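# Place the green block in the blue tray

## Task

Get the green block into the blue tray. The robot must not tip over or be left leaning at the end, and nothing may be knocked or pushed outside the work area.

## Robot and tools

ROBOT. A Rainbow Robotics RB-Y1 on a wheeled base: two drive wheels plus two rear casters. It drives forward/back and turns but has no sideways motion. The base is 0.58 m wide, sticks out 0.10 m ahead of the wheel axle and 0.57 m behind it, and sweeps a 0.58 m radius when spinning in place. Above it sits a folding leg and torso (torso_squat_rad, torso_shift_rad, torso_pitch_rad, torso_yaw_rad), a head (head_pan_rad, head_tilt_rad), and two seven-joint arms, each ending in a parallel gripper. Cameras: head_camera, left_wrist_camera, right_wrist_camera. Each wrist camera sits in a housing that juts sideways and can strike things.

FRAMES. All positions are in metres. The base frame has its origin on the floor between the drive wheels, with x forward, y to the left and z up. The chest, left_hand and right_hand readings are printed in this frame. A hand point lies between the finger pads, 0.03 m back from the tips. The fingers point along the hand's -z axis and close along its x axis. The odometry frame is the base frame as it stood at the start. base_odometry only counts wheel rotation, so slipping shows up as travel. Its heading is in rad, positive to the left.

move. This is the single action tool. Allowed combinations are:
- base, joints or both, optionally with min_time_s or contact_limits;
- target alone, or target with min_time_s;
- contact_limits alone.
A move with no action simply reports the state and images. Two non-action keys are also accepted: cameras (a list of names, ["all"] or []) and blocking.

- base: a single object {"x_m_s", "turn_rad_s", "for_s"}. These are velocities held for a duration, not a place to go. x_m_s is forward speed in m/s: 0, or 0.005 to 1.5 in magnitude, negative reverses. turn_rad_s is yaw rate in rad/s: 0, or 0.02 to 1.509 in magnitude, positive turns left. for_s is 0.1 to 5 s. Any speed left out is 0. Acceleration is about 0.4 m/s² (turns 0.5 rad/s²), so distance is roughly speed × for_s. The base coasts briefly after for_s ends. If |x_m_s| + 0.27×|turn_rad_s| exceeds 1.5, both are scaled down together.
- joints: one flat object for the whole robot, keyed by joint name. Each value is an absolute target: radians for joints, metres of opening for grippers.
  - Torso: squat 0 to 1.2 (larger lowers the chest); shift -0.3 to 0.6 (positive pushes the hips forward); pitch -0.2 to 1.4 (positive leans forward); yaw -1.5 to 1.5 (positive left; first raise both arms sideways by 0.2 rad or more).
  - Arms: shoulder_pitch ±2.356 (negative swings the arm forward and up). left_shoulder_roll 0 to 3.141 and right_shoulder_roll -3.141 to 0; both raise the arm outward. shoulder_yaw ±2.094. elbow -2.617 to 0.01 (negative bends). forearm_roll ±3.141. wrist_pitch -1.57 to 1.919. hand_roll ±2.705. Grippers 0 to 0.1 m.
  - Head: pan ±0.523 relative to the chest, positive left. tilt -0.35 to 1.57, positive looks down.
  - Combined torso limits: squat+shift ≤ 1.52; squat−shift+pitch ≤ 1.57; shift+0.5·pitch−0.4·squat ≤ 0.7; shift+0.3·pitch−0.5·squat ≤ 0.39.
- target: a pose for one hand per call. side is "left" or "right". x, y, z are absolute coordinates in metres in the base frame (-3 to 3). quat_wxyz is four numbers w, x, y, z, in the form the hand lines print. The pose is converted once into arm joint angles, so the hand follows a curve. Break long moves into short steps. A target is refused while an earlier move is still running.
- min_time_s: 0.1 to 8 s. It sets the shortest duration for the arm, head and torso motions in that action.
- contact_limits: per gripper (left_gripper_m, right_gripper_m), current in mA, 200 to 672.5. It starts at 672.5, persists until changed, and lower values reduce grip force.
- blocking: true or omitted waits until all motion has settled. false returns after about 0.5 s. A later move overrides only the joints (or base) it names.

To grip something, command an opening at least 0.005 m narrower than the object. The gripper then reports "off_target" or "done"; both are normal.

OTHER TOOLS.
- wait(seconds 0 to 10, cameras): lets time pass and returns early once motion settles.
- stop(cameras): brakes every running motion.
- zoom_image(camera, region [x0, y0, x1, y1]): region is in image pixels from the top-left corner, at most 504 wide and 504 high. It works only on the newest images.
- finished_scene(scene 1, optional): ends the scene for good. The block must stay in the tray without the robot's help.

RESULTS.
- The "move" line reads done, or the worst status among the motions.
- Hand status: reached (within 10 mm and 2°), short (with the remaining error), or refused (with a reason).
- Other statuses: moving, off_target (stopped away from the goal, may still press), stopped, not_followed (arm collision check withheld the command), time_out, contact_stop (torso only), limit_stop_at_<name> (built-in or self-collision guard), torque_fault, limit_stop_at_motor_heat.
- If a call is refused or an unrequested stop happens, the remaining calls in that reply are skipped.
- lidar_m: 12 distances, one per 30° sector. Sector 1 is straight ahead, numbering runs counter-clockwise (4 left, 7 behind, 10 right). "-" means nothing seen. It senses only at 0.23 m height.
- motor_effort: wheel load in %, with the peak in brackets; above about 30 at rest suggests pushing on something.
- wheel_motors_off: 1 while the wheel motors are cut.
- Also reported: Joint torques, External joint torques, and Wrist force/torque (raw, offset by up to 16 N).

AVOID.
- Fast bending or rising with the arms out front or carrying a load, and sudden stops while driving; these can tip the robot.
- Driving into furniture or letting the upper body catch on edges.
- Arms striking or pressing each other: a hard press ends the scene. Keep the shoulder rolls outward by about 0.5 rad when both arms reach forward.
- Contact torque at the joint load limits (elbow 31.3, wrist joints 21.7, shoulders 60.9 N m); this causes a 10 s torque fault.
- Holding a stretched arm for long, which overheats motors.
- Dropping the block from height or knocking objects around.

Each tool is called after "Request:" in YAML: its name, and indented under it one key for each argument.

## Session

Request:
move:
  cameras: ["all"]

Scene clock: 0.00 s.
Joint torques (N m): no reading
External joint torques (N m): no reading
Wrist force (N): no reading
Wrist torque (N m): no reading
Wrist force, peak (N): no reading
base_odometry: x=+0.000 y=+0.000 heading=+0.000
lidar_m: 2.63 2.48 1.61 1.48 1.58 2.41 2.48 2.51 2.95 2.29 2.32 2.87
base_status: not commanded
joint_positions: torso_squat_rad=+0.350 torso_shift_rad=+0.000 torso_pitch_rad=+0.000 torso_yaw_rad=+0.000 left_shoulder_pitch_rad=-0.044 left_shoulder_roll_rad=+0.013 left_shoulder_yaw_rad=+0.015 left_elbow_rad=-0.286 left_forearm_roll_rad=+0.033 left_wrist_pitch_rad=-0.012 left_hand_roll_rad=-0.026 left_gripper_m=+0.100 right_shoulder_pitch_rad=-0.021 right_shoulder_roll_rad=-0.025 right_shoulder_yaw_rad=-0.028 right_elbow_rad=-0.274 right_forearm_roll_rad=+0.039 right_wrist_pitch_rad=-0.026 right_hand_roll_rad=+0.041 right_gripper_m=+0.100 head_pan_rad=+0.000 head_tilt_rad=+0.400
joint_status: not commanded
wheel_motors_off: 0
motor_effort: left_wheel=+1 right_wheel=+1
chest: x=-0.2280 y=-0.0003 z=+1.2475 quat_wxyz=(+1.000, +0.000, +0.000, +0.000) (m; base frame)
left_hand: x=-0.0559 y=+0.2293 z=+0.5834 quat_wxyz=(+0.986, +0.006, -0.169, +0.003) (m; base frame)
right_hand: x=-0.0748 y=-0.2412 z=+0.5795 quat_wxyz=(+0.987, -0.019, -0.158, +0.031) (m; base frame)
pictures: head_camera, left_wrist_camera, right_wrist_camera
Images, in order (width x height): head_camera 896x504, left_wrist_camera 644x364, right_wrist_camera 644x364.

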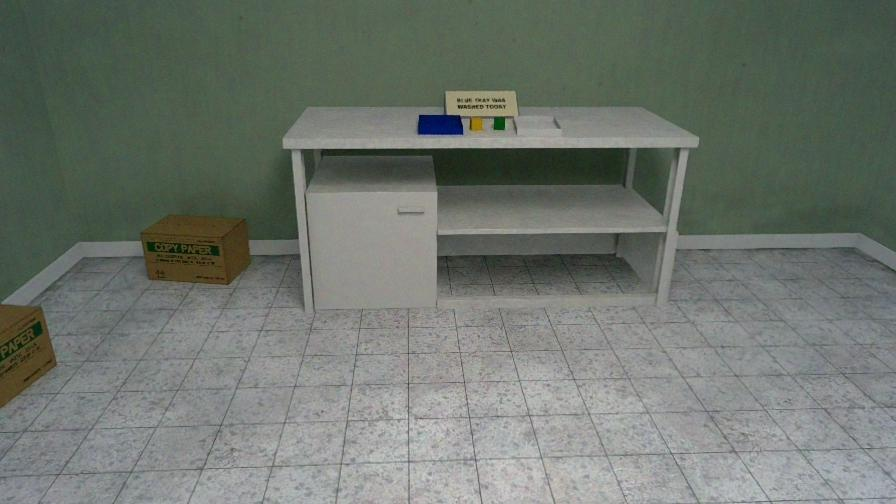

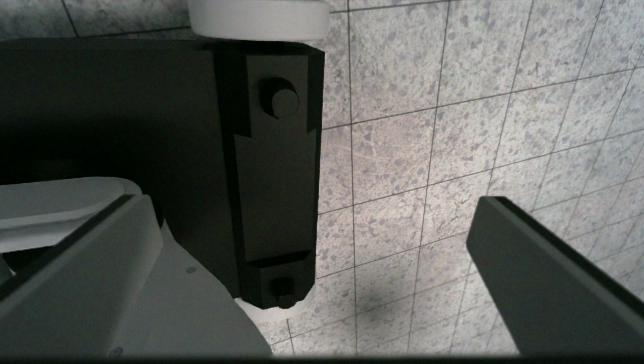

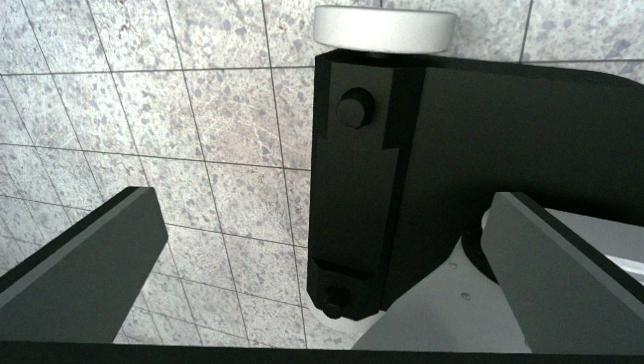

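Request:
zoom_image:
  camera: "head_camera"
  region: [380, 80, 600, 160]

Scaled by 2.291.

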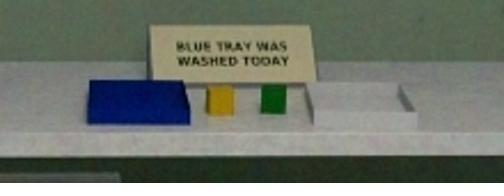

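Request:
move:
  base: {"x_m_s": 0.8, "for_s": 2.0}
  joints: {"right_shoulder_pitch_rad": 0.3, "right_shoulder_roll_rad": -0.25, "right_shoulder_yaw_rad": 0.0, "right_elbow_rad": -2.1, "right_forearm_roll_rad": 0.0, "right_wrist_pitch_rad": 1.8, "right_hand_roll_rad": 0.0, "head_tilt_rad": 0.6}
  min_time_s: 2
  cameras: ["head_camera", "right_wrist_camera"]

Scene clock: 28.80 s.
Joint torques (N m): left_arm=[-3.8 -0.52 0.2 -1.51 -0.08 -0.62 0] | right_arm=[-2.82 -4.88 -2.19 -9.6 0.43 -0.03 -0.26]
External joint torques (N m): left_arm=[0.49 -1.1 0.16 0.82 -0.09 0.14 0.02] | right_arm=[1.59 0.07 0.59 -1.02 -0.3 0.04 -0.26]
Wrist force (N): left_arm=[-1.5 -8.7 -14.5] | right_arm=[-1.2 0.1 -3.8]
Wrist torque (N m): left_arm=[1.41 0.50 0.32] | right_arm=[0.18 -0.14 0.02]
Wrist force, peak (N): left_arm=[-1.1 -9.1 -14.8] | right_arm=[-3.8 -1.0 -4.3]
move: done
base_odometry: x=+1.600 y=+0.000 heading=+0.000
lidar_m: 1.05 1.06 1.77 1.74 1.89 2.24 4.06 4.11 2.35 2.51 2.54 1.43
base_status: done (sent for 2 of 2 s)
joint_positions: torso_squat_rad=+0.350 torso_shift_rad=+0.000 torso_pitch_rad=+0.000 torso_yaw_rad=+0.000 left_shoulder_pitch_rad=-0.044 left_shoulder_roll_rad=+0.013 left_shoulder_yaw_rad=+0.015 left_elbow_rad=-0.286 left_forearm_roll_rad=+0.033 left_wrist_pitch_rad=-0.012 left_hand_roll_rad=-0.026 left_gripper_m=+0.100 right_shoulder_pitch_rad=+0.300 right_shoulder_roll_rad=-0.250 right_shoulder_yaw_rad=+0.000 right_elbow_rad=-2.100 right_forearm_roll_rad=+0.000 right_wrist_pitch_rad=+1.800 right_hand_roll_rad=+0.000 right_gripper_m=+0.100 head_pan_rad=+0.000 head_tilt_rad=+0.600
joint_status: all done
wheel_motors_off: 0
motor_effort: left_wheel=-3(25) right_wheel=-1(43)
chest: x=-0.2280 y=-0.0003 z=+1.2475 quat_wxyz=(+1.000, +0.000, +0.000, +0.000) (m; base frame)
left_hand: x=-0.0558 y=+0.2293 z=+0.5834 quat_wxyz=(+0.986, +0.006, -0.169, +0.003) (m; base frame)
right_hand: x=-0.0229 y=-0.3456 z=+0.8691 quat_wxyz=(+0.992, -0.127, -0.003, -0.015) (m; base frame)
pictures: head_camera, right_wrist_camera
Images, in order (width x height): head_camera 896x504, right_wrist_camera 644x364.

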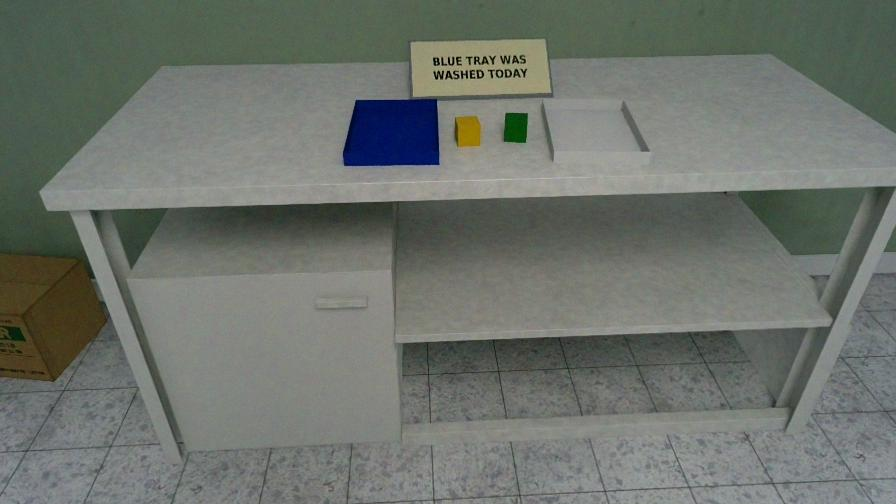

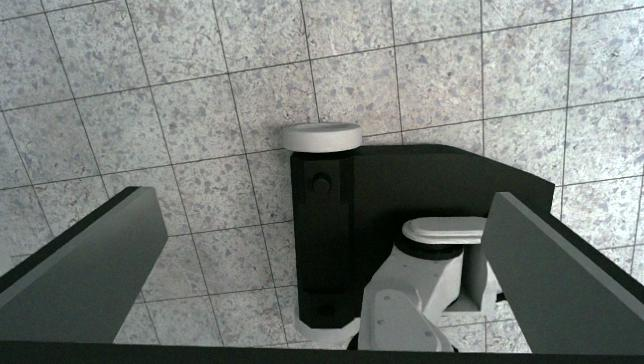

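Request:
move:
  base: {"x_m_s": 0.4, "turn_rad_s": 0.035, "for_s": 2.1}
  joints: {"right_shoulder_pitch_rad": 0.6, "right_shoulder_roll_rad": -0.3, "right_elbow_rad": -2.4, "right_wrist_pitch_rad": 1.8, "torso_pitch_rad": 0.4, "head_tilt_rad": 0.65}
  min_time_s: 1.6
  cameras: ["head_camera", "right_wrist_camera"]

Scene clock: 103.00 s.
Joint torques (N m): left_arm=[7 -0.09 0.12 2.09 -0.11 0.06 0.11] | right_arm=[9.5 -4.77 -2.67 -8.21 0.54 0.76 -0.34]
External joint torques (N m): left_arm=[0.54 -0.46 0.03 0.18 -0.11 0.05 0.11] | right_arm=[1.84 -0.07 0.54 -0.95 -0.28 0.03 -0.32]
Wrist force (N): left_arm=[0.9 -8.9 -14.7] | right_arm=[1.6 1.1 -3.2]
Wrist torque (N m): left_arm=[1.44 0.65 0.30] | right_arm=[0.03 -0.03 0.02]
Wrist force, peak (N): left_arm=[1.0 -9.1 -15.0] | right_arm=[-1.9 0.4 -4.3]
move: done
base_odometry: x=+2.439 y=+0.043 heading=+0.074
lidar_m: 0.59 0.25 0.29 0.74 1.79 2.44 4.90 3.04 2.59 0.97 0.98 0.91
base_status: done (sent for 2.1 of 2.1 s)
joint_positions: torso_squat_rad=+0.350 torso_shift_rad=+0.000 torso_pitch_rad=+0.400 torso_yaw_rad=+0.000 left_shoulder_pitch_rad=-0.044 left_shoulder_roll_rad=+0.013 left_shoulder_yaw_rad=+0.015 left_elbow_rad=-0.286 left_forearm_roll_rad=+0.033 left_wrist_pitch_rad=-0.012 left_hand_roll_rad=-0.026 left_gripper_m=+0.100 right_shoulder_pitch_rad=+0.600 right_shoulder_roll_rad=-0.300 right_shoulder_yaw_rad=+0.000 right_elbow_rad=-2.400 right_forearm_roll_rad=+0.000 right_wrist_pitch_rad=+1.800 right_hand_roll_rad=+0.000 right_gripper_m=+0.100 head_pan_rad=+0.000 head_tilt_rad=+0.650
joint_status: all done
wheel_motors_off: 0
motor_effort: left_wheel=+5(25) right_wheel=-6(36)
chest: x=-0.1075 y=-0.0003 z=+1.2231 quat_wxyz=(+0.980, +0.000, +0.199, +0.000) (m; base frame)
left_hand: x=-0.2076 y=+0.2293 z=+0.5444 quat_wxyz=(+1.000, +0.006, +0.030, +0.002) (m; base frame)
right_hand: x=-0.1256 y=-0.3596 z=+0.8555 quat_wxyz=(+0.969, -0.153, +0.194, +0.017) (m; base frame)
pictures: head_camera, right_wrist_camera
Images, in order (width x height): head_camera 896x504, right_wrist_camera 644x364.

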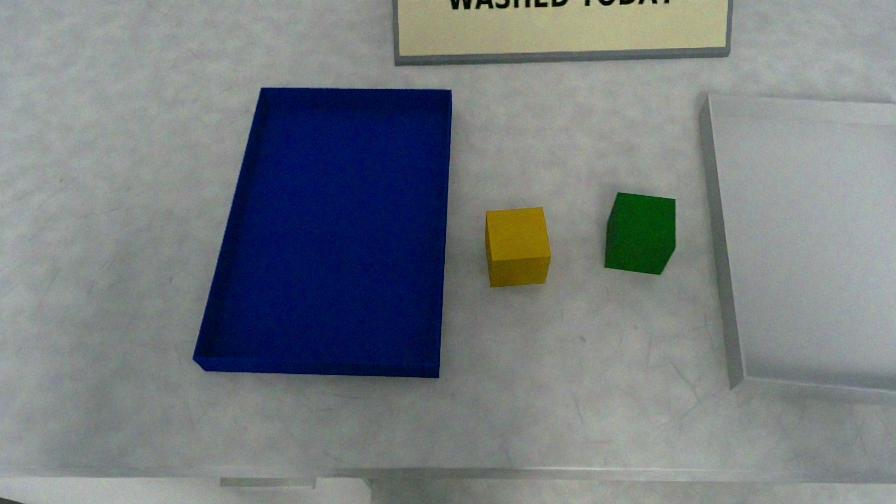

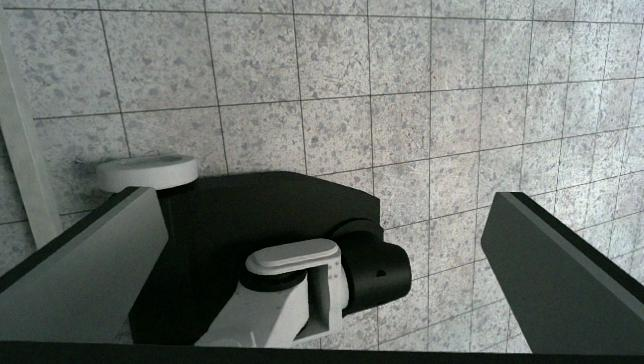

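Request:
move:
  target: {"side": "right", "x": 0.05, "y": -0.36, "z": 1.0, "quat_wxyz": [0.998, 0, 0, -0.0625]}
  min_time_s: 1.2
  cameras: []

Request:
move:
  target: {"side": "right", "x": 0.37, "y": -0.178, "z": 1.05, "quat_wxyz": [0.998, 0, 0, -0.0625]}
  min_time_s: 1.5
  cameras: ["head_camera", "right_wrist_camera"]

Scene clock: 124.03 s.
Joint torques (N m): left_arm=[6.94 -0.2 0 1.93 0 0.25 -0.06] | right_arm=[1.83 -8.69 -6.99 -4.7 0.37 0.03 0.09]
External joint torques (N m): left_arm=[0.48 -0.57 -0.09 0.02 0 0.24 -0.06] | right_arm=[0.3 1.06 -0.58 -0.71 0.14 0.06 0.09]
Wrist force (N): left_arm=[0.6 -9.1 -14.5] | right_arm=[-0.7 -1.7 -4.0]
Wrist torque (N m): left_arm=[1.46 0.61 0.30] | right_arm=[0.25 -0.11 0.02]
Wrist force, peak (N): left_arm=[0.8 -9.4 -14.9] | right_arm=[-1.4 -1.5 -4.5]
move: done
base_odometry: x=+2.439 y=+0.043 heading=+0.074
lidar_m: 0.59 0.25 0.29 0.74 1.80 2.44 4.90 3.04 2.59 0.95 0.97 0.91
base_status: not commanded
joint_positions: torso_squat_rad=+0.350 torso_shift_rad=+0.000 torso_pitch_rad=+0.400 torso_yaw_rad=+0.000 left_shoulder_pitch_rad=-0.044 left_shoulder_roll_rad=+0.013 left_shoulder_yaw_rad=+0.015 left_elbow_rad=-0.286 left_forearm_roll_rad=+0.033 left_wrist_pitch_rad=-0.012 left_hand_roll_rad=-0.026 left_gripper_m=+0.100 right_shoulder_pitch_rad=+0.299 right_shoulder_roll_rad=-0.818 right_shoulder_yaw_rad=-0.610 right_elbow_rad=-2.614 right_forearm_roll_rad=-1.138 right_wrist_pitch_rad=+1.919 right_hand_roll_rad=-0.538 right_gripper_m=+0.100 head_pan_rad=+0.000 head_tilt_rad=+0.650
joint_status: all done
wheel_motors_off: 0
motor_effort: left_wheel=+8(9) right_wheel=-6(7)
chest: x=-0.1075 y=-0.0003 z=+1.2231 quat_wxyz=(+0.980, +0.000, +0.199, +0.000) (m; base frame)
left_hand: x=-0.2076 y=+0.2293 z=+0.5444 quat_wxyz=(+1.000, +0.006, +0.030, +0.002) (m; base frame)
right_hand: x=+0.0500 y=-0.3600 z=+0.9999 quat_wxyz=(+0.998, +0.000, +0.000, -0.062) (m; base frame)
right_hand_status: reached (checked arc, planned for 1.2 s): 0 mm and 0.0 deg off.
pictures: none
No camera images: "cameras" was empty.

Scene clock: 125.93 s.
Joint torques (N m): left_arm=[7.18 -0.94 0.05 2.06 -0.06 0.16 -0.04] | right_arm=[-20.61 -8.39 -8.82 -4.15 0.07 0.17 -0.18]
External joint torques (N m): left_arm=[0.71 -1.31 -0.04 0.15 -0.06 0.15 -0.04] | right_arm=[1.41 1.19 -0.61 0.23 -0.16 0.2 -0.18]
Wrist force (N): left_arm=[1.0 -9.0 -14.4] | right_arm=[-1.3 -1.6 -4.4]
Wrist torque (N m): left_arm=[1.40 0.66 0.31] | right_arm=[0.29 -0.21 0.02]
Wrist force, peak (N): left_arm=[0.9 -9.0 -15.0] | right_arm=[-1.3 -3.2 -5.1]
move: done
base_odometry: x=+2.439 y=+0.043 heading=+0.074
lidar_m: 0.60 0.25 0.29 0.74 1.79 2.44 4.90 3.04 2.59 0.97 0.98 0.91
base_status: not commanded
joint_positions: torso_squat_rad=+0.350 torso_shift_rad=+0.000 torso_pitch_rad=+0.400 torso_yaw_rad=+0.000 left_shoulder_pitch_rad=-0.044 left_shoulder_roll_rad=+0.013 left_shoulder_yaw_rad=+0.015 left_elbow_rad=-0.286 left_forearm_roll_rad=+0.033 left_wrist_pitch_rad=-0.012 left_hand_roll_rad=-0.026 left_gripper_m=+0.100 right_shoulder_pitch_rad=-1.376 right_shoulder_roll_rad=-0.767 right_shoulder_yaw_rad=+0.523 right_elbow_rad=-1.401 right_forearm_roll_rad=-1.080 right_wrist_pitch_rad=+1.919 right_hand_roll_rad=-0.849 right_gripper_m=+0.100 head_pan_rad=+0.000 head_tilt_rad=+0.650
joint_status: all done
wheel_motors_off: 0
motor_effort: left_wheel=+7(11) right_wheel=-6(7)
chest: x=-0.1075 y=-0.0003 z=+1.2231 quat_wxyz=(+0.980, +0.000, +0.199, +0.000) (m; base frame)
left_hand: x=-0.2077 y=+0.2293 z=+0.5444 quat_wxyz=(+1.000, +0.006, +0.030, +0.002) (m; base frame)
right_hand: x=+0.3696 y=-0.1781 z=+1.0505 quat_wxyz=(+0.998, +0.001, -0.003, -0.063) (m; base frame)
right_hand_status: reached (checked arc, planned for 1.5 s): 1 mm and 0.3 deg off.
pictures: head_camera, right_wrist_camera
Images, in order (width x height): head_camera 896x504, right_wrist_camera 644x364.

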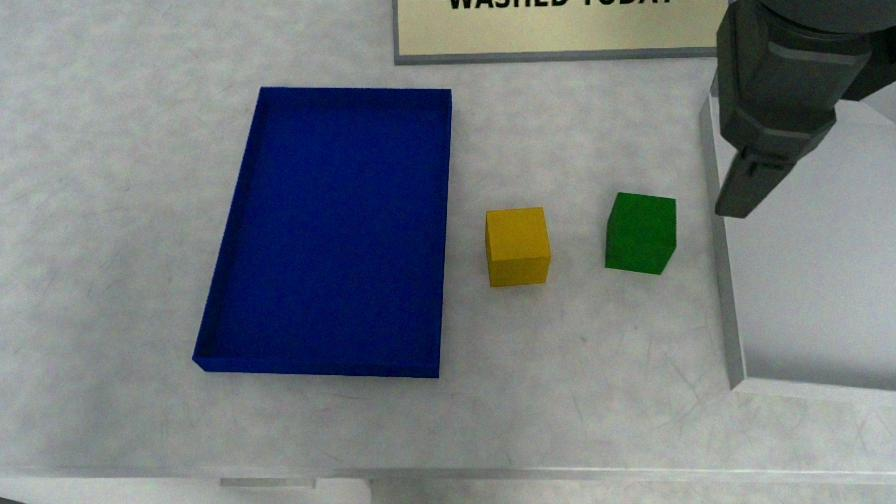

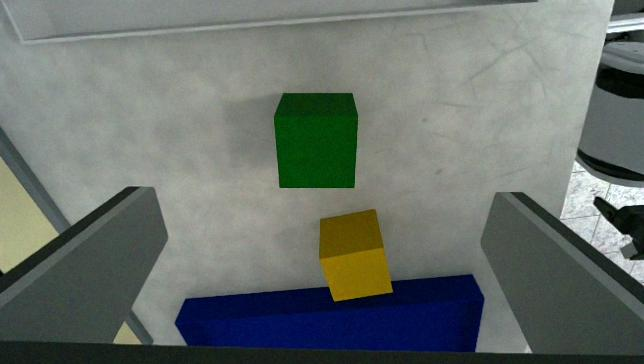

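Request:
move:
  target: {"side": "right", "x": 0.375, "y": -0.17, "z": 0.985, "quat_wxyz": [0.998, 0, 0, -0.0625]}
  min_time_s: 0.8
  cameras: ["head_camera", "right_wrist_camera"]

Scene clock: 169.00 s.
Joint torques (N m): left_arm=[6.84 -0.74 0.08 1.94 -0.02 0.17 -0.12] | right_arm=[-20.19 -7.78 -7.76 -4.99 0.22 0.02 -0.02]
External joint torques (N m): left_arm=[0.38 -1.11 -0.01 0.02 -0.02 0.16 -0.12] | right_arm=[1.83 1.44 0.16 -0.05 -0.02 0.04 -0.02]
Wrist force (N): left_arm=[0.9 -9.1 -14.6] | right_arm=[-0.9 -2.0 -4.1]
Wrist torque (N m): left_arm=[1.46 0.64 0.30] | right_arm=[0.29 -0.13 -0.03]
Wrist force, peak (N): left_arm=[0.9 -9.2 -15.0] | right_arm=[-1.0 -2.1 -4.9]
move: done
base_odometry: x=+2.439 y=+0.043 heading=+0.074
lidar_m: 0.60 0.25 0.28 0.74 1.80 2.44 4.89 3.03 2.58 0.96 0.98 0.91
base_status: not commanded
joint_positions: torso_squat_rad=+0.350 torso_shift_rad=+0.000 torso_pitch_rad=+0.400 torso_yaw_rad=+0.000 left_shoulder_pitch_rad=-0.044 left_shoulder_roll_rad=+0.013 left_shoulder_yaw_rad=+0.015 left_elbow_rad=-0.286 left_forearm_roll_rad=+0.033 left_wrist_pitch_rad=-0.012 left_hand_roll_rad=-0.026 left_gripper_m=+0.100 right_shoulder_pitch_rad=-1.304 right_shoulder_roll_rad=-0.700 right_shoulder_yaw_rad=+0.585 right_elbow_rad=-1.310 right_forearm_roll_rad=-0.997 right_wrist_pitch_rad=+1.774 right_hand_roll_rad=-0.804 right_gripper_m=+0.100 head_pan_rad=+0.000 head_tilt_rad=+0.650
joint_status: all done
wheel_motors_off: 0
motor_effort: left_wheel=+6(10) right_wheel=-7(7)
chest: x=-0.1075 y=-0.0003 z=+1.2231 quat_wxyz=(+0.980, +0.000, +0.199, +0.000) (m; base frame)
left_hand: x=-0.2076 y=+0.2293 z=+0.5444 quat_wxyz=(+1.000, +0.006, +0.030, +0.002) (m; base frame)
right_hand: x=+0.3743 y=-0.1703 z=+0.9857 quat_wxyz=(+0.998, +0.000, -0.002, -0.063) (m; base frame)
right_hand_status: reached (checked arc, planned for 0.8 s): 1 mm and 0.2 deg off.
pictures: head_camera, right_wrist_camera
Images, in order (width x height): head_camera 896x504, right_wrist_camera 644x364.

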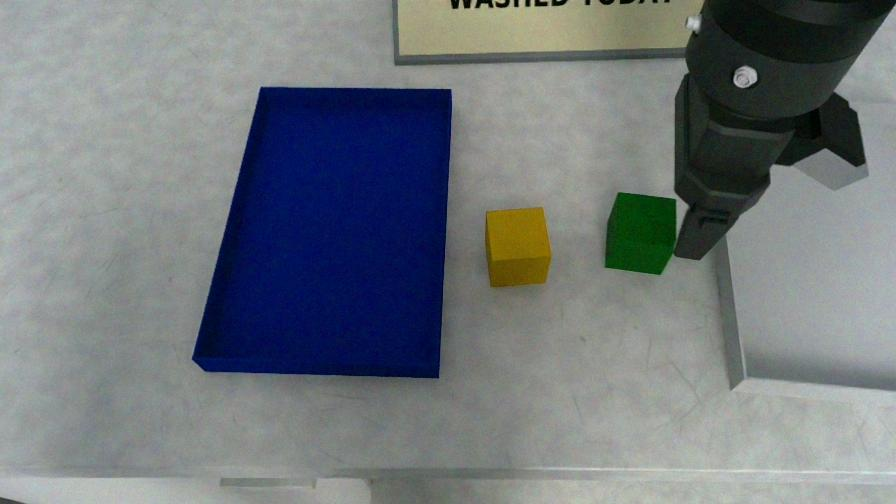

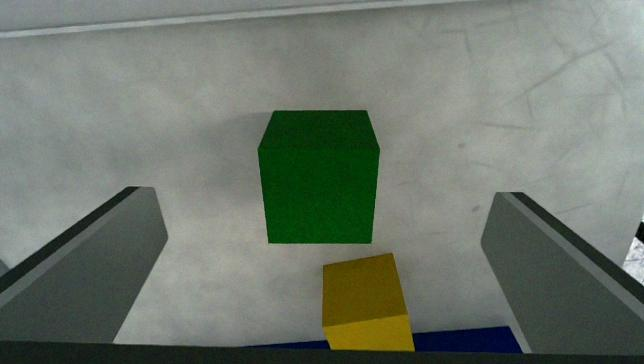

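Request:
move:
  target: {"side": "right", "x": 0.376, "y": -0.152, "z": 0.927, "quat_wxyz": [0.998, 0, 0, -0.0625]}
  min_time_s: 0.9
  cameras: ["right_wrist_camera"]

Request:
move:
  joints: {"right_gripper_m": 0.025}
  cameras: ["head_camera", "right_wrist_camera"]

Scene clock: 198.07 s.
Joint torques (N m): left_arm=[7.11 -0.51 -0.15 1.93 -0.06 0.03 0.08] | right_arm=[-19.85 -7.17 -6.63 -5.14 0.25 0.01 -0.06]
External joint torques (N m): left_arm=[0.64 -0.88 -0.24 0.02 -0.06 0.02 0.07] | right_arm=[2.32 1.16 0.55 0.22 0.01 0.03 -0.06]
Wrist force (N): left_arm=[1.1 -9.1 -14.7] | right_arm=[-0.8 -1.6 -4.5]
Wrist torque (N m): left_arm=[1.47 0.66 0.32] | right_arm=[0.26 -0.13 -0.08]
Wrist force, peak (N): left_arm=[0.8 -9.4 -15.0] | right_arm=[-0.9 -1.9 -5.2]
move: done
base_odometry: x=+2.439 y=+0.043 heading=+0.074
lidar_m: 0.60 0.25 0.28 0.74 1.80 2.43 4.90 3.04 2.58 0.96 0.98 0.91
base_status: not commanded
joint_positions: torso_squat_rad=+0.350 torso_shift_rad=+0.000 torso_pitch_rad=+0.400 torso_yaw_rad=+0.000 left_shoulder_pitch_rad=-0.044 left_shoulder_roll_rad=+0.013 left_shoulder_yaw_rad=+0.015 left_elbow_rad=-0.286 left_forearm_roll_rad=+0.033 left_wrist_pitch_rad=-0.012 left_hand_roll_rad=-0.026 left_gripper_m=+0.100 right_shoulder_pitch_rad=-1.274 right_shoulder_roll_rad=-0.600 right_shoulder_yaw_rad=+0.645 right_elbow_rad=-1.169 right_forearm_roll_rad=-0.924 right_wrist_pitch_rad=+1.634 right_hand_roll_rad=-0.771 right_gripper_m=+0.100 head_pan_rad=+0.000 head_tilt_rad=+0.650
joint_status: all done
wheel_motors_off: 0
motor_effort: left_wheel=+6(9) right_wheel=-6(7)
chest: x=-0.1075 y=-0.0003 z=+1.2231 quat_wxyz=(+0.980, +0.000, +0.199, +0.000) (m; base frame)
left_hand: x=-0.2076 y=+0.2293 z=+0.5444 quat_wxyz=(+1.000, +0.006, +0.030, +0.002) (m; base frame)
right_hand: x=+0.3762 y=-0.1519 z=+0.9273 quat_wxyz=(+0.998, +0.000, +0.000, -0.063) (m; base frame)
right_hand_status: reached (checked arc, planned for 0.9 s): 0 mm and 0.0 deg off.
pictures: right_wrist_camera
Images, in order (width x height): right_wrist_camera 644x364.

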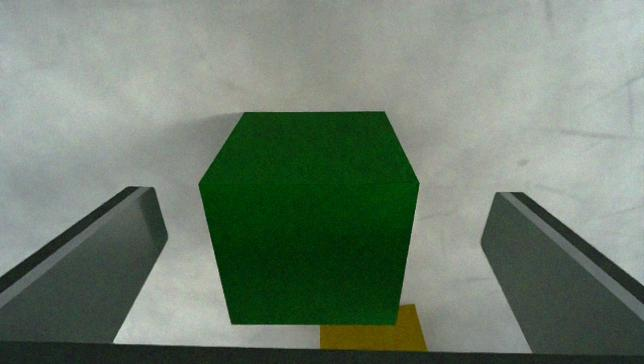

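Scene clock: 199.43 s.
Joint torques (N m): left_arm=[6.9 -0.34 -0.04 1.89 0.13 0.22 0.16] | right_arm=[-20 -7.07 -6.68 -5.24 0.2 0.01 0.01]
External joint torques (N m): left_arm=[0.44 -0.71 -0.13 -0.02 0.13 0.2 0.16] | right_arm=[2.17 1.25 0.5 0.12 -0.04 0.03 0.01]
Wrist force (N): left_arm=[0.8 -9.2 -14.7] | right_arm=[-0.7 -1.1 -4.3]
Wrist torque (N m): left_arm=[1.44 0.64 0.29] | right_arm=[0.22 -0.14 -0.09]
Wrist force, peak (N): left_arm=[0.7 -9.2 -14.9] | right_arm=[-1.4 -1.8 -4.5]
move: off_target
base_odometry: x=+2.439 y=+0.043 heading=+0.074
lidar_m: 0.59 0.25 0.29 0.74 1.79 2.44 4.90 3.04 2.59 0.96 0.97 0.91
base_status: not commanded
joint_positions: torso_squat_rad=+0.350 torso_shift_rad=+0.000 torso_pitch_rad=+0.400 torso_yaw_rad=+0.000 left_shoulder_pitch_rad=-0.044 left_shoulder_roll_rad=+0.013 left_shoulder_yaw_rad=+0.015 left_elbow_rad=-0.286 left_forearm_roll_rad=+0.033 left_wrist_pitch_rad=-0.012 left_hand_roll_rad=-0.026 left_gripper_m=+0.100 right_shoulder_pitch_rad=-1.274 right_shoulder_roll_rad=-0.600 right_shoulder_yaw_rad=+0.645 right_elbow_rad=-1.169 right_forearm_roll_rad=-0.924 right_wrist_pitch_rad=+1.634 right_hand_roll_rad=-0.771 right_gripper_m=+0.049 head_pan_rad=+0.000 head_tilt_rad=+0.650
joint_status: right_gripper_m off_target (ended at +0.049, target +0.025)
wheel_motors_off: 0
motor_effort: left_wheel=+7(10) right_wheel=-6(7)
chest: x=-0.1075 y=-0.0003 z=+1.2231 quat_wxyz=(+0.980, +0.000, +0.199, +0.000) (m; base frame)
left_hand: x=-0.2076 y=+0.2293 z=+0.5444 quat_wxyz=(+1.000, +0.006, +0.030, +0.002) (m; base frame)
right_hand: x=+0.3762 y=-0.1519 z=+0.9273 quat_wxyz=(+0.998, +0.000, +0.000, -0.063) (m; base frame)
pictures: head_camera, right_wrist_camera
Images, in order (width x height): head_camera 896x504, right_wrist_camera 644x364.

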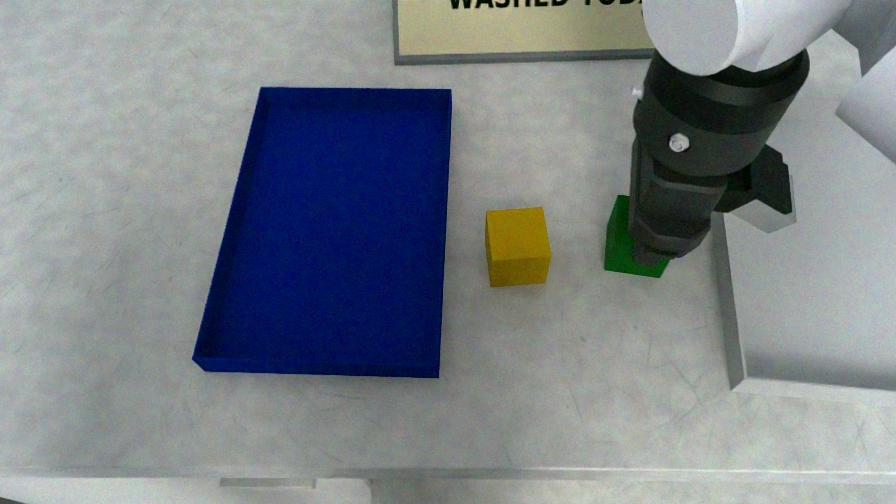

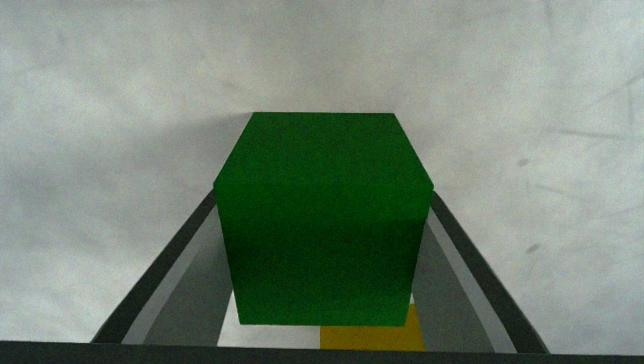

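Request:
move:
  target: {"side": "right", "x": 0.37, "y": -0.145, "z": 1.03, "quat_wxyz": [0.998, 0, 0, -0.0625]}
  min_time_s: 1.0
  cameras: ["right_wrist_camera"]

Request:
move:
  target: {"side": "right", "x": 0.345, "y": 0.085, "z": 1.03, "quat_wxyz": [0.998, 0, 0, -0.0625]}
  min_time_s: 1.5
  cameras: ["head_camera", "right_wrist_camera"]

Scene clock: 258.27 s.
Joint torques (N m): left_arm=[7.06 -0.39 0.27 1.98 0.05 -0.07 0.08] | right_arm=[-22.25 -8.43 -9.49 -5.76 0.08 -0.02 -0.23]
External joint torques (N m): left_arm=[0.59 -0.76 0.18 0.07 0.04 -0.08 0.08] | right_arm=[0.28 0.19 -1.54 -1.02 -0.14 -0.01 -0.23]
Wrist force (N): left_arm=[1.2 -9.0 -14.6] | right_arm=[-1.2 -2.1 -4.9]
Wrist torque (N m): left_arm=[1.43 0.67 0.30] | right_arm=[0.31 -0.15 0.07]
Wrist force, peak (N): left_arm=[0.7 -9.4 -15.0] | right_arm=[-0.4 -1.9 -6.1]
move: done
base_odometry: x=+2.439 y=+0.043 heading=+0.074
lidar_m: 0.60 0.25 0.29 0.75 1.80 2.44 4.90 3.04 2.59 0.96 0.98 0.91
base_status: not commanded
joint_positions: torso_squat_rad=+0.350 torso_shift_rad=+0.000 torso_pitch_rad=+0.400 torso_yaw_rad=+0.000 left_shoulder_pitch_rad=-0.044 left_shoulder_roll_rad=+0.013 left_shoulder_yaw_rad=+0.015 left_elbow_rad=-0.286 left_forearm_roll_rad=+0.033 left_wrist_pitch_rad=-0.012 left_hand_roll_rad=-0.026 left_gripper_m=+0.100 right_shoulder_pitch_rad=-1.391 right_shoulder_roll_rad=-0.677 right_shoulder_yaw_rad=+0.567 right_elbow_rad=-1.350 right_forearm_roll_rad=-1.034 right_wrist_pitch_rad=+1.884 right_hand_roll_rad=-0.883 right_gripper_m=+0.049 head_pan_rad=+0.000 head_tilt_rad=+0.650
joint_status: all done
wheel_motors_off: 0
motor_effort: left_wheel=+8(9) right_wheel=-6(7)
chest: x=-0.1075 y=-0.0003 z=+1.2231 quat_wxyz=(+0.980, +0.000, +0.199, +0.000) (m; base frame)
left_hand: x=-0.2076 y=+0.2293 z=+0.5444 quat_wxyz=(+1.000, +0.006, +0.030, +0.002) (m; base frame)
right_hand: x=+0.3700 y=-0.1450 z=+1.0298 quat_wxyz=(+0.998, +0.000, +0.000, -0.062) (m; base frame)
right_hand_status: reached (checked arc, planned for 1.0 s): 0 mm and 0.0 deg off.
pictures: right_wrist_camera
Images, in order (width x height): right_wrist_camera 644x364.

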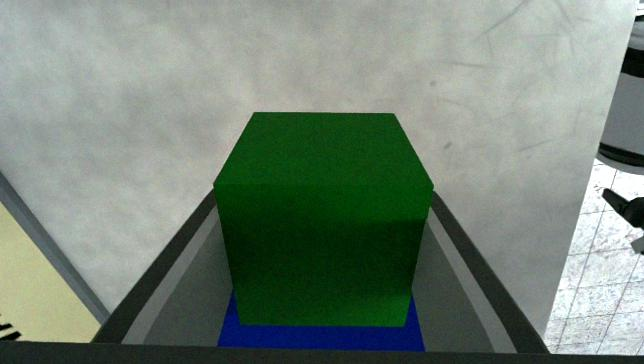

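Scene clock: 260.10 s.
Joint torques (N m): left_arm=[6.78 -0.62 -0.16 1.8 0 0.1 -0.01] | right_arm=[-23.73 -5.54 -4.46 -5.17 0.24 0.05 -0.23]
External joint torques (N m): left_arm=[0.32 -0.99 -0.25 -0.11 0 0.09 -0.01] | right_arm=[0.27 0.17 0.27 0.25 0.02 0.07 -0.23]
Wrist force (N): left_arm=[1.0 -8.9 -14.3] | right_arm=[-1.2 -2.2 -5.0]
Wrist torque (N m): left_arm=[1.42 0.67 0.29] | right_arm=[0.30 -0.16 0.03]
Wrist force, peak (N): left_arm=[1.0 -9.3 -14.9] | right_arm=[-1.4 -2.0 -5.7]
move: done
base_odometry: x=+2.439 y=+0.043 heading=+0.074
lidar_m: 0.60 0.25 0.29 0.74 1.79 2.44 4.90 3.04 2.59 0.95 0.98 0.91
base_status: not commanded
joint_positions: torso_squat_rad=+0.350 torso_shift_rad=+0.000 torso_pitch_rad=+0.400 torso_yaw_rad=+0.000 left_shoulder_pitch_rad=-0.044 left_shoulder_roll_rad=+0.013 left_shoulder_yaw_rad=+0.015 left_elbow_rad=-0.286 left_forearm_roll_rad=+0.033 left_wrist_pitch_rad=-0.012 left_hand_roll_rad=-0.026 left_gripper_m=+0.100 right_shoulder_pitch_rad=-1.792 right_shoulder_roll_rad=-0.072 right_shoulder_yaw_rad=+0.698 right_elbow_rad=-0.708 right_forearm_roll_rad=-0.926 right_wrist_pitch_rad=+1.723 right_hand_roll_rad=-1.044 right_gripper_m=+0.049 head_pan_rad=+0.000 head_tilt_rad=+0.650
joint_status: all done
wheel_motors_off: 0
motor_effort: left_wheel=+6(10) right_wheel=-5(7)
chest: x=-0.1075 y=-0.0003 z=+1.2231 quat_wxyz=(+0.980, +0.000, +0.199, +0.000) (m; base frame)
left_hand: x=-0.2076 y=+0.2293 z=+0.5444 quat_wxyz=(+1.000, +0.006, +0.030, +0.002) (m; base frame)
right_hand: x=+0.3447 y=+0.0849 z=+1.0300 quat_wxyz=(+0.998, +0.001, -0.001, -0.063) (m; base frame)
right_hand_status: reached (checked arc, planned for 1.5 s): 0 mm and 0.2 deg off.
pictures: head_camera, right_wrist_camera
Images, in order (width x height): head_camera 896x504, right_wrist_camera 644x364.

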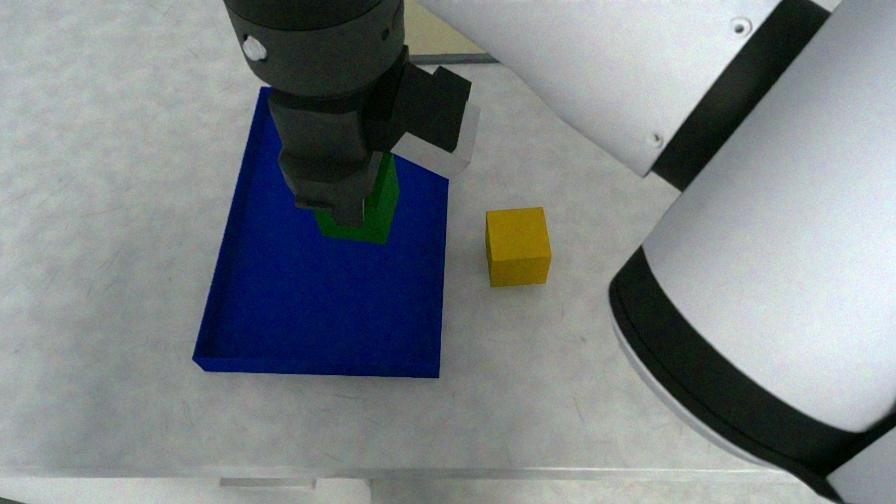

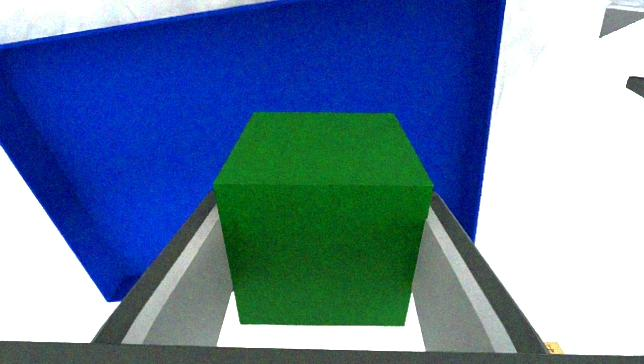

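Request:
move:
  target: {"side": "right", "x": 0.345, "y": 0.09, "z": 0.945, "quat_wxyz": [0.998, 0, 0, -0.0625]}
  min_time_s: 1.0
  cameras: ["right_wrist_camera"]

Request:
move:
  target: {"side": "right", "x": 0.345, "y": 0.09, "z": 0.934, "quat_wxyz": [0.998, 0, 0, -0.0625]}
  min_time_s: 0.6
  cameras: ["head_camera", "right_wrist_camera"]

Scene clock: 274.20 s.
Joint torques (N m): left_arm=[7.15 -0.45 0.18 1.9 -0.02 0.16 0.11] | right_arm=[-23.98 -4.83 -3.73 -2.35 0.22 0.19 -0.1]
External joint torques (N m): left_arm=[0.69 -0.82 0.09 -0.02 -0.02 0.15 0.1] | right_arm=[-0.35 0.73 -0.05 0.08 -0.01 0.23 -0.1]
Wrist force (N): left_arm=[1.3 -9.3 -14.4] | right_arm=[-0.9 -1.5 -4.6]
Wrist torque (N m): left_arm=[1.46 0.69 0.30] | right_arm=[0.25 -0.12 -0.03]
Wrist force, peak (N): left_arm=[1.1 -9.3 -14.8] | right_arm=[-0.9 -1.8 -5.9]
move: done
base_odometry: x=+2.439 y=+0.043 heading=+0.074
lidar_m: 0.60 0.24 0.29 0.74 1.79 2.44 4.90 3.04 2.59 0.96 0.98 0.91
base_status: not commanded
joint_positions: torso_squat_rad=+0.350 torso_shift_rad=+0.000 torso_pitch_rad=+0.400 torso_yaw_rad=+0.000 left_shoulder_pitch_rad=-0.044 left_shoulder_roll_rad=+0.013 left_shoulder_yaw_rad=+0.015 left_elbow_rad=-0.286 left_forearm_roll_rad=+0.033 left_wrist_pitch_rad=-0.012 left_hand_roll_rad=-0.026 left_gripper_m=+0.100 right_shoulder_pitch_rad=-1.803 right_shoulder_roll_rad=+0.000 right_shoulder_yaw_rad=+1.106 right_elbow_rad=-0.435 right_forearm_roll_rad=-1.254 right_wrist_pitch_rad=+1.390 right_hand_roll_rad=-0.980 right_gripper_m=+0.049 head_pan_rad=+0.000 head_tilt_rad=+0.650
joint_status: all done
wheel_motors_off: 0
motor_effort: left_wheel=+7(10) right_wheel=-5(7)
chest: x=-0.1075 y=-0.0003 z=+1.2231 quat_wxyz=(+0.980, +0.000, +0.199, +0.000) (m; base frame)
left_hand: x=-0.2076 y=+0.2293 z=+0.5444 quat_wxyz=(+1.000, +0.006, +0.030, +0.002) (m; base frame)
right_hand: x=+0.3447 y=+0.0897 z=+0.9451 quat_wxyz=(+0.998, +0.006, -0.006, -0.063) (m; base frame)
right_hand_status: reached (checked arc, planned for 1.0 s): 0 mm and 1.0 deg off.
pictures: right_wrist_camera
Images, in order (width x height): right_wrist_camera 644x364.

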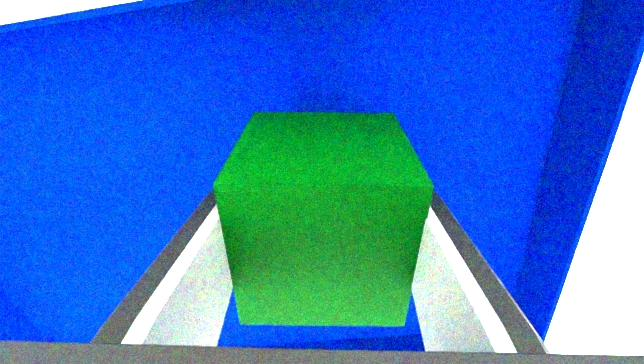

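Scene clock: 274.50 s.
Joint torques (N m): left_arm=[6.61 -0.52 0.2 1.68 -0.05 0.02 0.04] | right_arm=[-24.03 -4.73 -3.9 -2.21 0.22 0.11 -0.08]
External joint torques (N m): left_arm=[0.14 -0.89 0.11 -0.24 -0.05 0.01 0.04] | right_arm=[-0.39 0.84 -0.22 0.22 -0.01 0.15 -0.08]
Wrist force (N): left_arm=[1.0 -9.1 -14.7] | right_arm=[-1.0 -2.0 -5.2]
Wrist torque (N m): left_arm=[1.45 0.66 0.30] | right_arm=[0.28 -0.13 -0.05]
Wrist force, peak (N): left_arm=[0.9 -9.3 -14.9] | right_arm=[-1.6 -1.0 -5.4]
move: refused
base_odometry: x=+2.439 y=+0.043 heading=+0.074
lidar_m: 0.60 0.25 0.29 0.74 1.80 2.44 4.90 3.04 2.59 0.96 0.98 0.91
base_status: not commanded
joint_positions: torso_squat_rad=+0.350 torso_shift_rad=+0.000 torso_pitch_rad=+0.400 torso_yaw_rad=+0.000 left_shoulder_pitch_rad=-0.044 left_shoulder_roll_rad=+0.013 left_shoulder_yaw_rad=+0.015 left_elbow_rad=-0.286 left_forearm_roll_rad=+0.033 left_wrist_pitch_rad=-0.012 left_hand_roll_rad=-0.026 left_gripper_m=+0.100 right_shoulder_pitch_rad=-1.803 right_shoulder_roll_rad=+0.000 right_shoulder_yaw_rad=+1.106 right_elbow_rad=-0.435 right_forearm_roll_rad=-1.254 right_wrist_pitch_rad=+1.390 right_hand_roll_rad=-0.980 right_gripper_m=+0.049 head_pan_rad=+0.000 head_tilt_rad=+0.650
joint_status: not commanded
wheel_motors_off: 0
motor_effort: left_wheel=+4(8) right_wheel=-5(6)
chest: x=-0.1075 y=-0.0003 z=+1.2231 quat_wxyz=(+0.980, +0.000, +0.199, +0.000) (m; base frame)
left_hand: x=-0.2076 y=+0.2293 z=+0.5444 quat_wxyz=(+1.000, +0.006, +0.030, +0.002) (m; base frame)
right_hand: x=+0.3447 y=+0.0897 z=+0.9451 quat_wxyz=(+0.998, +0.006, -0.006, -0.063) (m; base frame)
right_hand_status: refused: the posture found for that pose stands 8 mm from the chest (limit 10 mm). Nothing moved. The solve starts from where the arm stands: from another posture it may find a clear one.
pictures: head_camera, right_wrist_camera
Images, in order (width x height): head_camera 896x504, right_wrist_camera 644x364.

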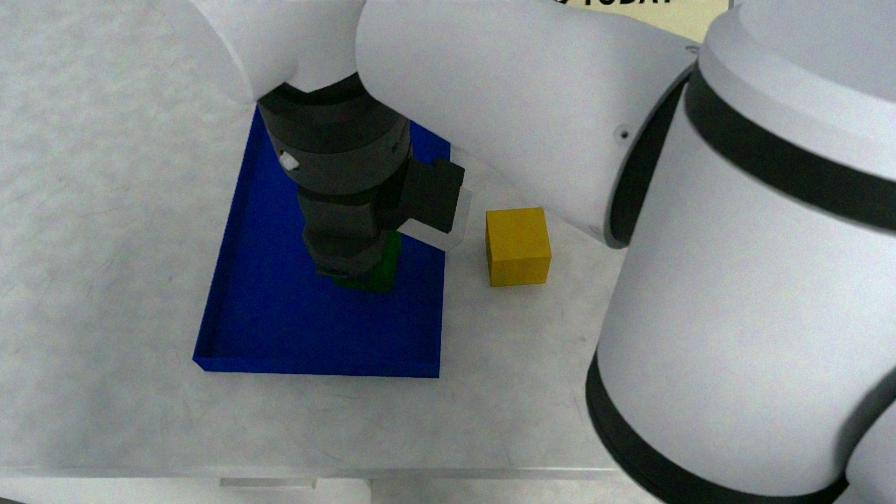

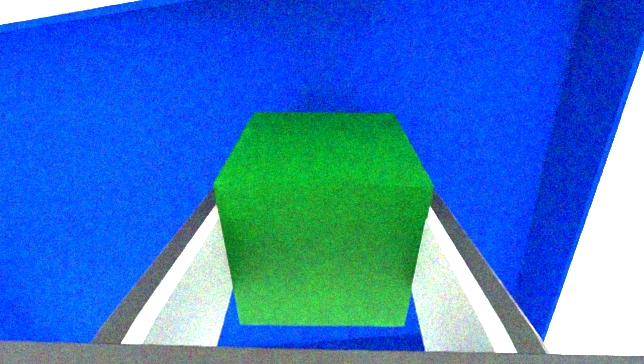

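Request:
move:
  joints: {"torso_squat_rad": 0.395}
  cameras: ["right_wrist_camera"]

Scene clock: 282.10 s.
Joint torques (N m): left_arm=[6.69 -0.19 0.3 1.98 -0.25 0.15 0.15] | right_arm=[-23.87 -4.63 -3.83 -2.31 0.27 0.07 -0.1]
External joint torques (N m): left_arm=[0.23 -0.56 0.21 0.07 -0.25 0.14 0.15] | right_arm=[-0.23 0.93 -0.15 0.12 0.04 0.11 -0.1]
Wrist force (N): left_arm=[1.2 -9.1 -14.6] | right_arm=[-1.3 -1.5 -4.8]
Wrist torque (N m): left_arm=[1.45 0.68 0.30] | right_arm=[0.20 -0.20 -0.05]
Wrist force, peak (N): left_arm=[1.1 -9.2 -14.9] | right_arm=[-1.2 -1.9 -6.2]
move: done
base_odometry: x=+2.439 y=+0.043 heading=+0.074
lidar_m: 0.59 0.26 0.29 0.75 1.79 2.44 4.90 3.04 2.58 0.96 0.98 0.91
base_status: not commanded
joint_positions: torso_squat_rad=+0.395 torso_shift_rad=+0.000 torso_pitch_rad=+0.400 torso_yaw_rad=+0.000 left_shoulder_pitch_rad=-0.044 left_shoulder_roll_rad=+0.013 left_shoulder_yaw_rad=+0.015 left_elbow_rad=-0.286 left_forearm_roll_rad=+0.033 left_wrist_pitch_rad=-0.012 left_hand_roll_rad=-0.026 left_gripper_m=+0.100 right_shoulder_pitch_rad=-1.803 right_shoulder_roll_rad=+0.000 right_shoulder_yaw_rad=+1.106 right_elbow_rad=-0.435 right_forearm_roll_rad=-1.254 right_wrist_pitch_rad=+1.390 right_hand_roll_rad=-0.980 right_gripper_m=+0.049 head_pan_rad=+0.000 head_tilt_rad=+0.650
joint_status: all done
wheel_motors_off: 0
motor_effort: left_wheel=+5(10) right_wheel=-6(7)
chest: x=-0.1076 y=-0.0003 z=+1.2116 quat_wxyz=(+0.980, +0.000, +0.199, +0.000) (m; base frame)
left_hand: x=-0.2076 y=+0.2293 z=+0.5329 quat_wxyz=(+1.000, +0.006, +0.030, +0.002) (m; base frame)
right_hand: x=+0.3446 y=+0.0897 z=+0.9337 quat_wxyz=(+0.998, +0.006, -0.006, -0.063) (m; base frame)
pictures: right_wrist_camera
Images, in order (width x height): right_wrist_camera 644x364.

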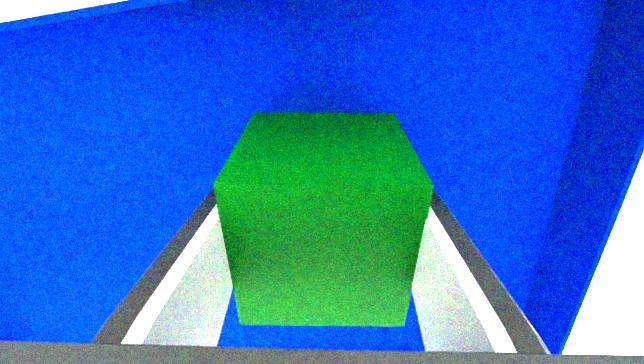

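Request:
move:
  joints: {"torso_squat_rad": 0.408}
  cameras: ["right_wrist_camera"]

Scene clock: 286.63 s.
Joint torques (N m): left_arm=[6.75 -0.53 0.25 1.75 0.01 0.28 -0.22] | right_arm=[-23.67 -4.67 -3.93 -2.24 0.26 0.1 -0.08]
External joint torques (N m): left_arm=[0.3 -0.89 0.16 -0.16 0.01 0.27 -0.22] | right_arm=[-0.04 0.9 -0.25 0.19 0.02 0.14 -0.09]
Wrist force (N): left_arm=[0.9 -9.0 -14.8] | right_arm=[-1.6 -1.5 -5.5]
Wrist torque (N m): left_arm=[1.44 0.66 0.32] | right_arm=[0.22 -0.22 -0.03]
Wrist force, peak (N): left_arm=[1.0 -9.1 -15.1] | right_arm=[-1.5 -2.1 -5.9]
move: done
base_odometry: x=+2.439 y=+0.043 heading=+0.074
lidar_m: 0.59 0.25 0.29 0.74 1.79 2.44 4.90 3.05 2.59 0.95 0.98 0.91
base_status: not commanded
joint_positions: torso_squat_rad=+0.408 torso_shift_rad=+0.000 torso_pitch_rad=+0.400 torso_yaw_rad=+0.000 left_shoulder_pitch_rad=-0.044 left_shoulder_roll_rad=+0.013 left_shoulder_yaw_rad=+0.015 left_elbow_rad=-0.286 left_forearm_roll_rad=+0.033 left_wrist_pitch_rad=-0.012 left_hand_roll_rad=-0.026 left_gripper_m=+0.100 right_shoulder_pitch_rad=-1.803 right_shoulder_roll_rad=+0.000 right_shoulder_yaw_rad=+1.106 right_elbow_rad=-0.435 right_forearm_roll_rad=-1.254 right_wrist_pitch_rad=+1.390 right_hand_roll_rad=-0.980 right_gripper_m=+0.049 head_pan_rad=+0.000 head_tilt_rad=+0.650
joint_status: all done
wheel_motors_off: 0
motor_effort: left_wheel=+6(9) right_wheel=-5(6)
chest: x=-0.1076 y=-0.0003 z=+1.2081 quat_wxyz=(+0.980, +0.000, +0.199, +0.000) (m; base frame)
left_hand: x=-0.2076 y=+0.2293 z=+0.5294 quat_wxyz=(+1.000, +0.006, +0.030, +0.002) (m; base frame)
right_hand: x=+0.3447 y=+0.0897 z=+0.9302 quat_wxyz=(+0.998, +0.006, -0.006, -0.063) (m; base frame)
pictures: right_wrist_camera
Images, in order (width x height): right_wrist_camera 644x364.

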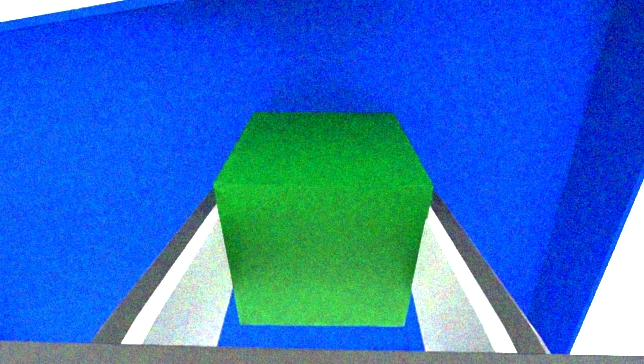

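Request:
move:
  joints: {"torso_squat_rad": 0.424}
  cameras: ["head_camera", "right_wrist_camera"]

Scene clock: 291.07 s.
Joint torques (N m): left_arm=[6.81 -0.12 0.14 2.18 -0.16 0.1 0.01] | right_arm=[-11.16 -2.95 -2.17 -1.42 0.62 -2.34 -0.08]
External joint torques (N m): left_arm=[0.39 -0.5 0.05 0.28 -0.16 0.09 0.01] | right_arm=[12.5 2.68 1.51 1 0.38 -2.3 -0.08]
Wrist force (N): left_arm=[1.2 -9.0 -14.8] | right_arm=[-6.6 -6.9 31.8]
Wrist torque (N m): left_arm=[1.42 0.70 0.29] | right_arm=[0.06 0.43 -0.11]
Wrist force, peak (N): left_arm=[0.8 -9.3 -15.0] | right_arm=[-6.9 -7.3 36.5]
move: done
base_odometry: x=+2.439 y=+0.043 heading=+0.074
lidar_m: 0.59 0.25 0.28 0.74 1.79 2.44 4.90 3.04 2.59 0.95 0.98 0.90
base_status: not commanded
joint_positions: torso_squat_rad=+0.424 torso_shift_rad=+0.000 torso_pitch_rad=+0.399 torso_yaw_rad=+0.000 left_shoulder_pitch_rad=-0.044 left_shoulder_roll_rad=+0.013 left_shoulder_yaw_rad=+0.015 left_elbow_rad=-0.286 left_forearm_roll_rad=+0.033 left_wrist_pitch_rad=-0.012 left_hand_roll_rad=-0.026 left_gripper_m=+0.100 right_shoulder_pitch_rad=-1.806 right_shoulder_roll_rad=-0.001 right_shoulder_yaw_rad=+1.106 right_elbow_rad=-0.435 right_forearm_roll_rad=-1.254 right_wrist_pitch_rad=+1.391 right_hand_roll_rad=-0.980 right_gripper_m=+0.049 head_pan_rad=+0.000 head_tilt_rad=+0.650
joint_status: all done
wheel_motors_off: 0
motor_effort: left_wheel=+7(9) right_wheel=-6(7)
chest: x=-0.1082 y=-0.0004 z=+1.2037 quat_wxyz=(+0.980, +0.000, +0.198, +0.000) (m; base frame)
left_hand: x=-0.2074 y=+0.2293 z=+0.5249 quat_wxyz=(+1.000, +0.006, +0.030, +0.002) (m; base frame)
right_hand: x=+0.3451 y=+0.0900 z=+0.9278 quat_wxyz=(+0.998, +0.006, -0.008, -0.062) (m; base frame)
pictures: head_camera, right_wrist_camera
Images, in order (width x height): head_camera 896x504, right_wrist_camera 644x364.

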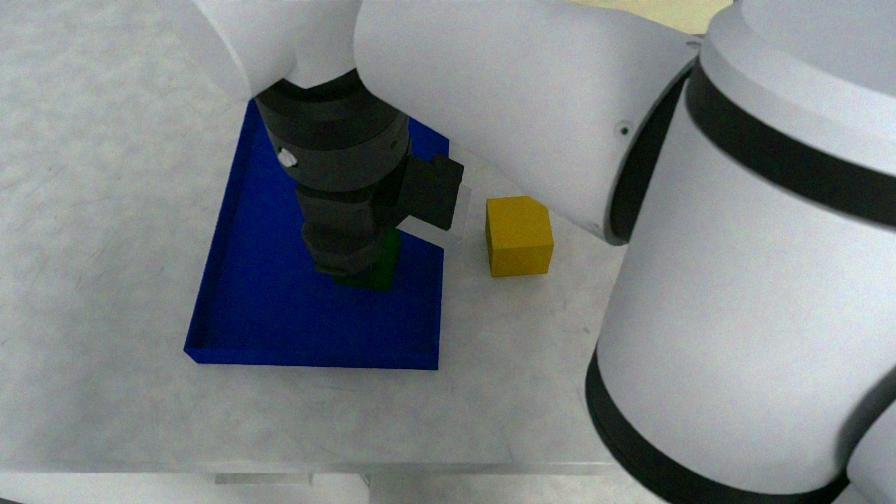

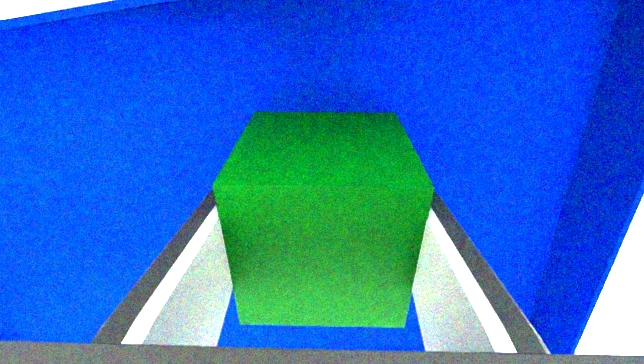

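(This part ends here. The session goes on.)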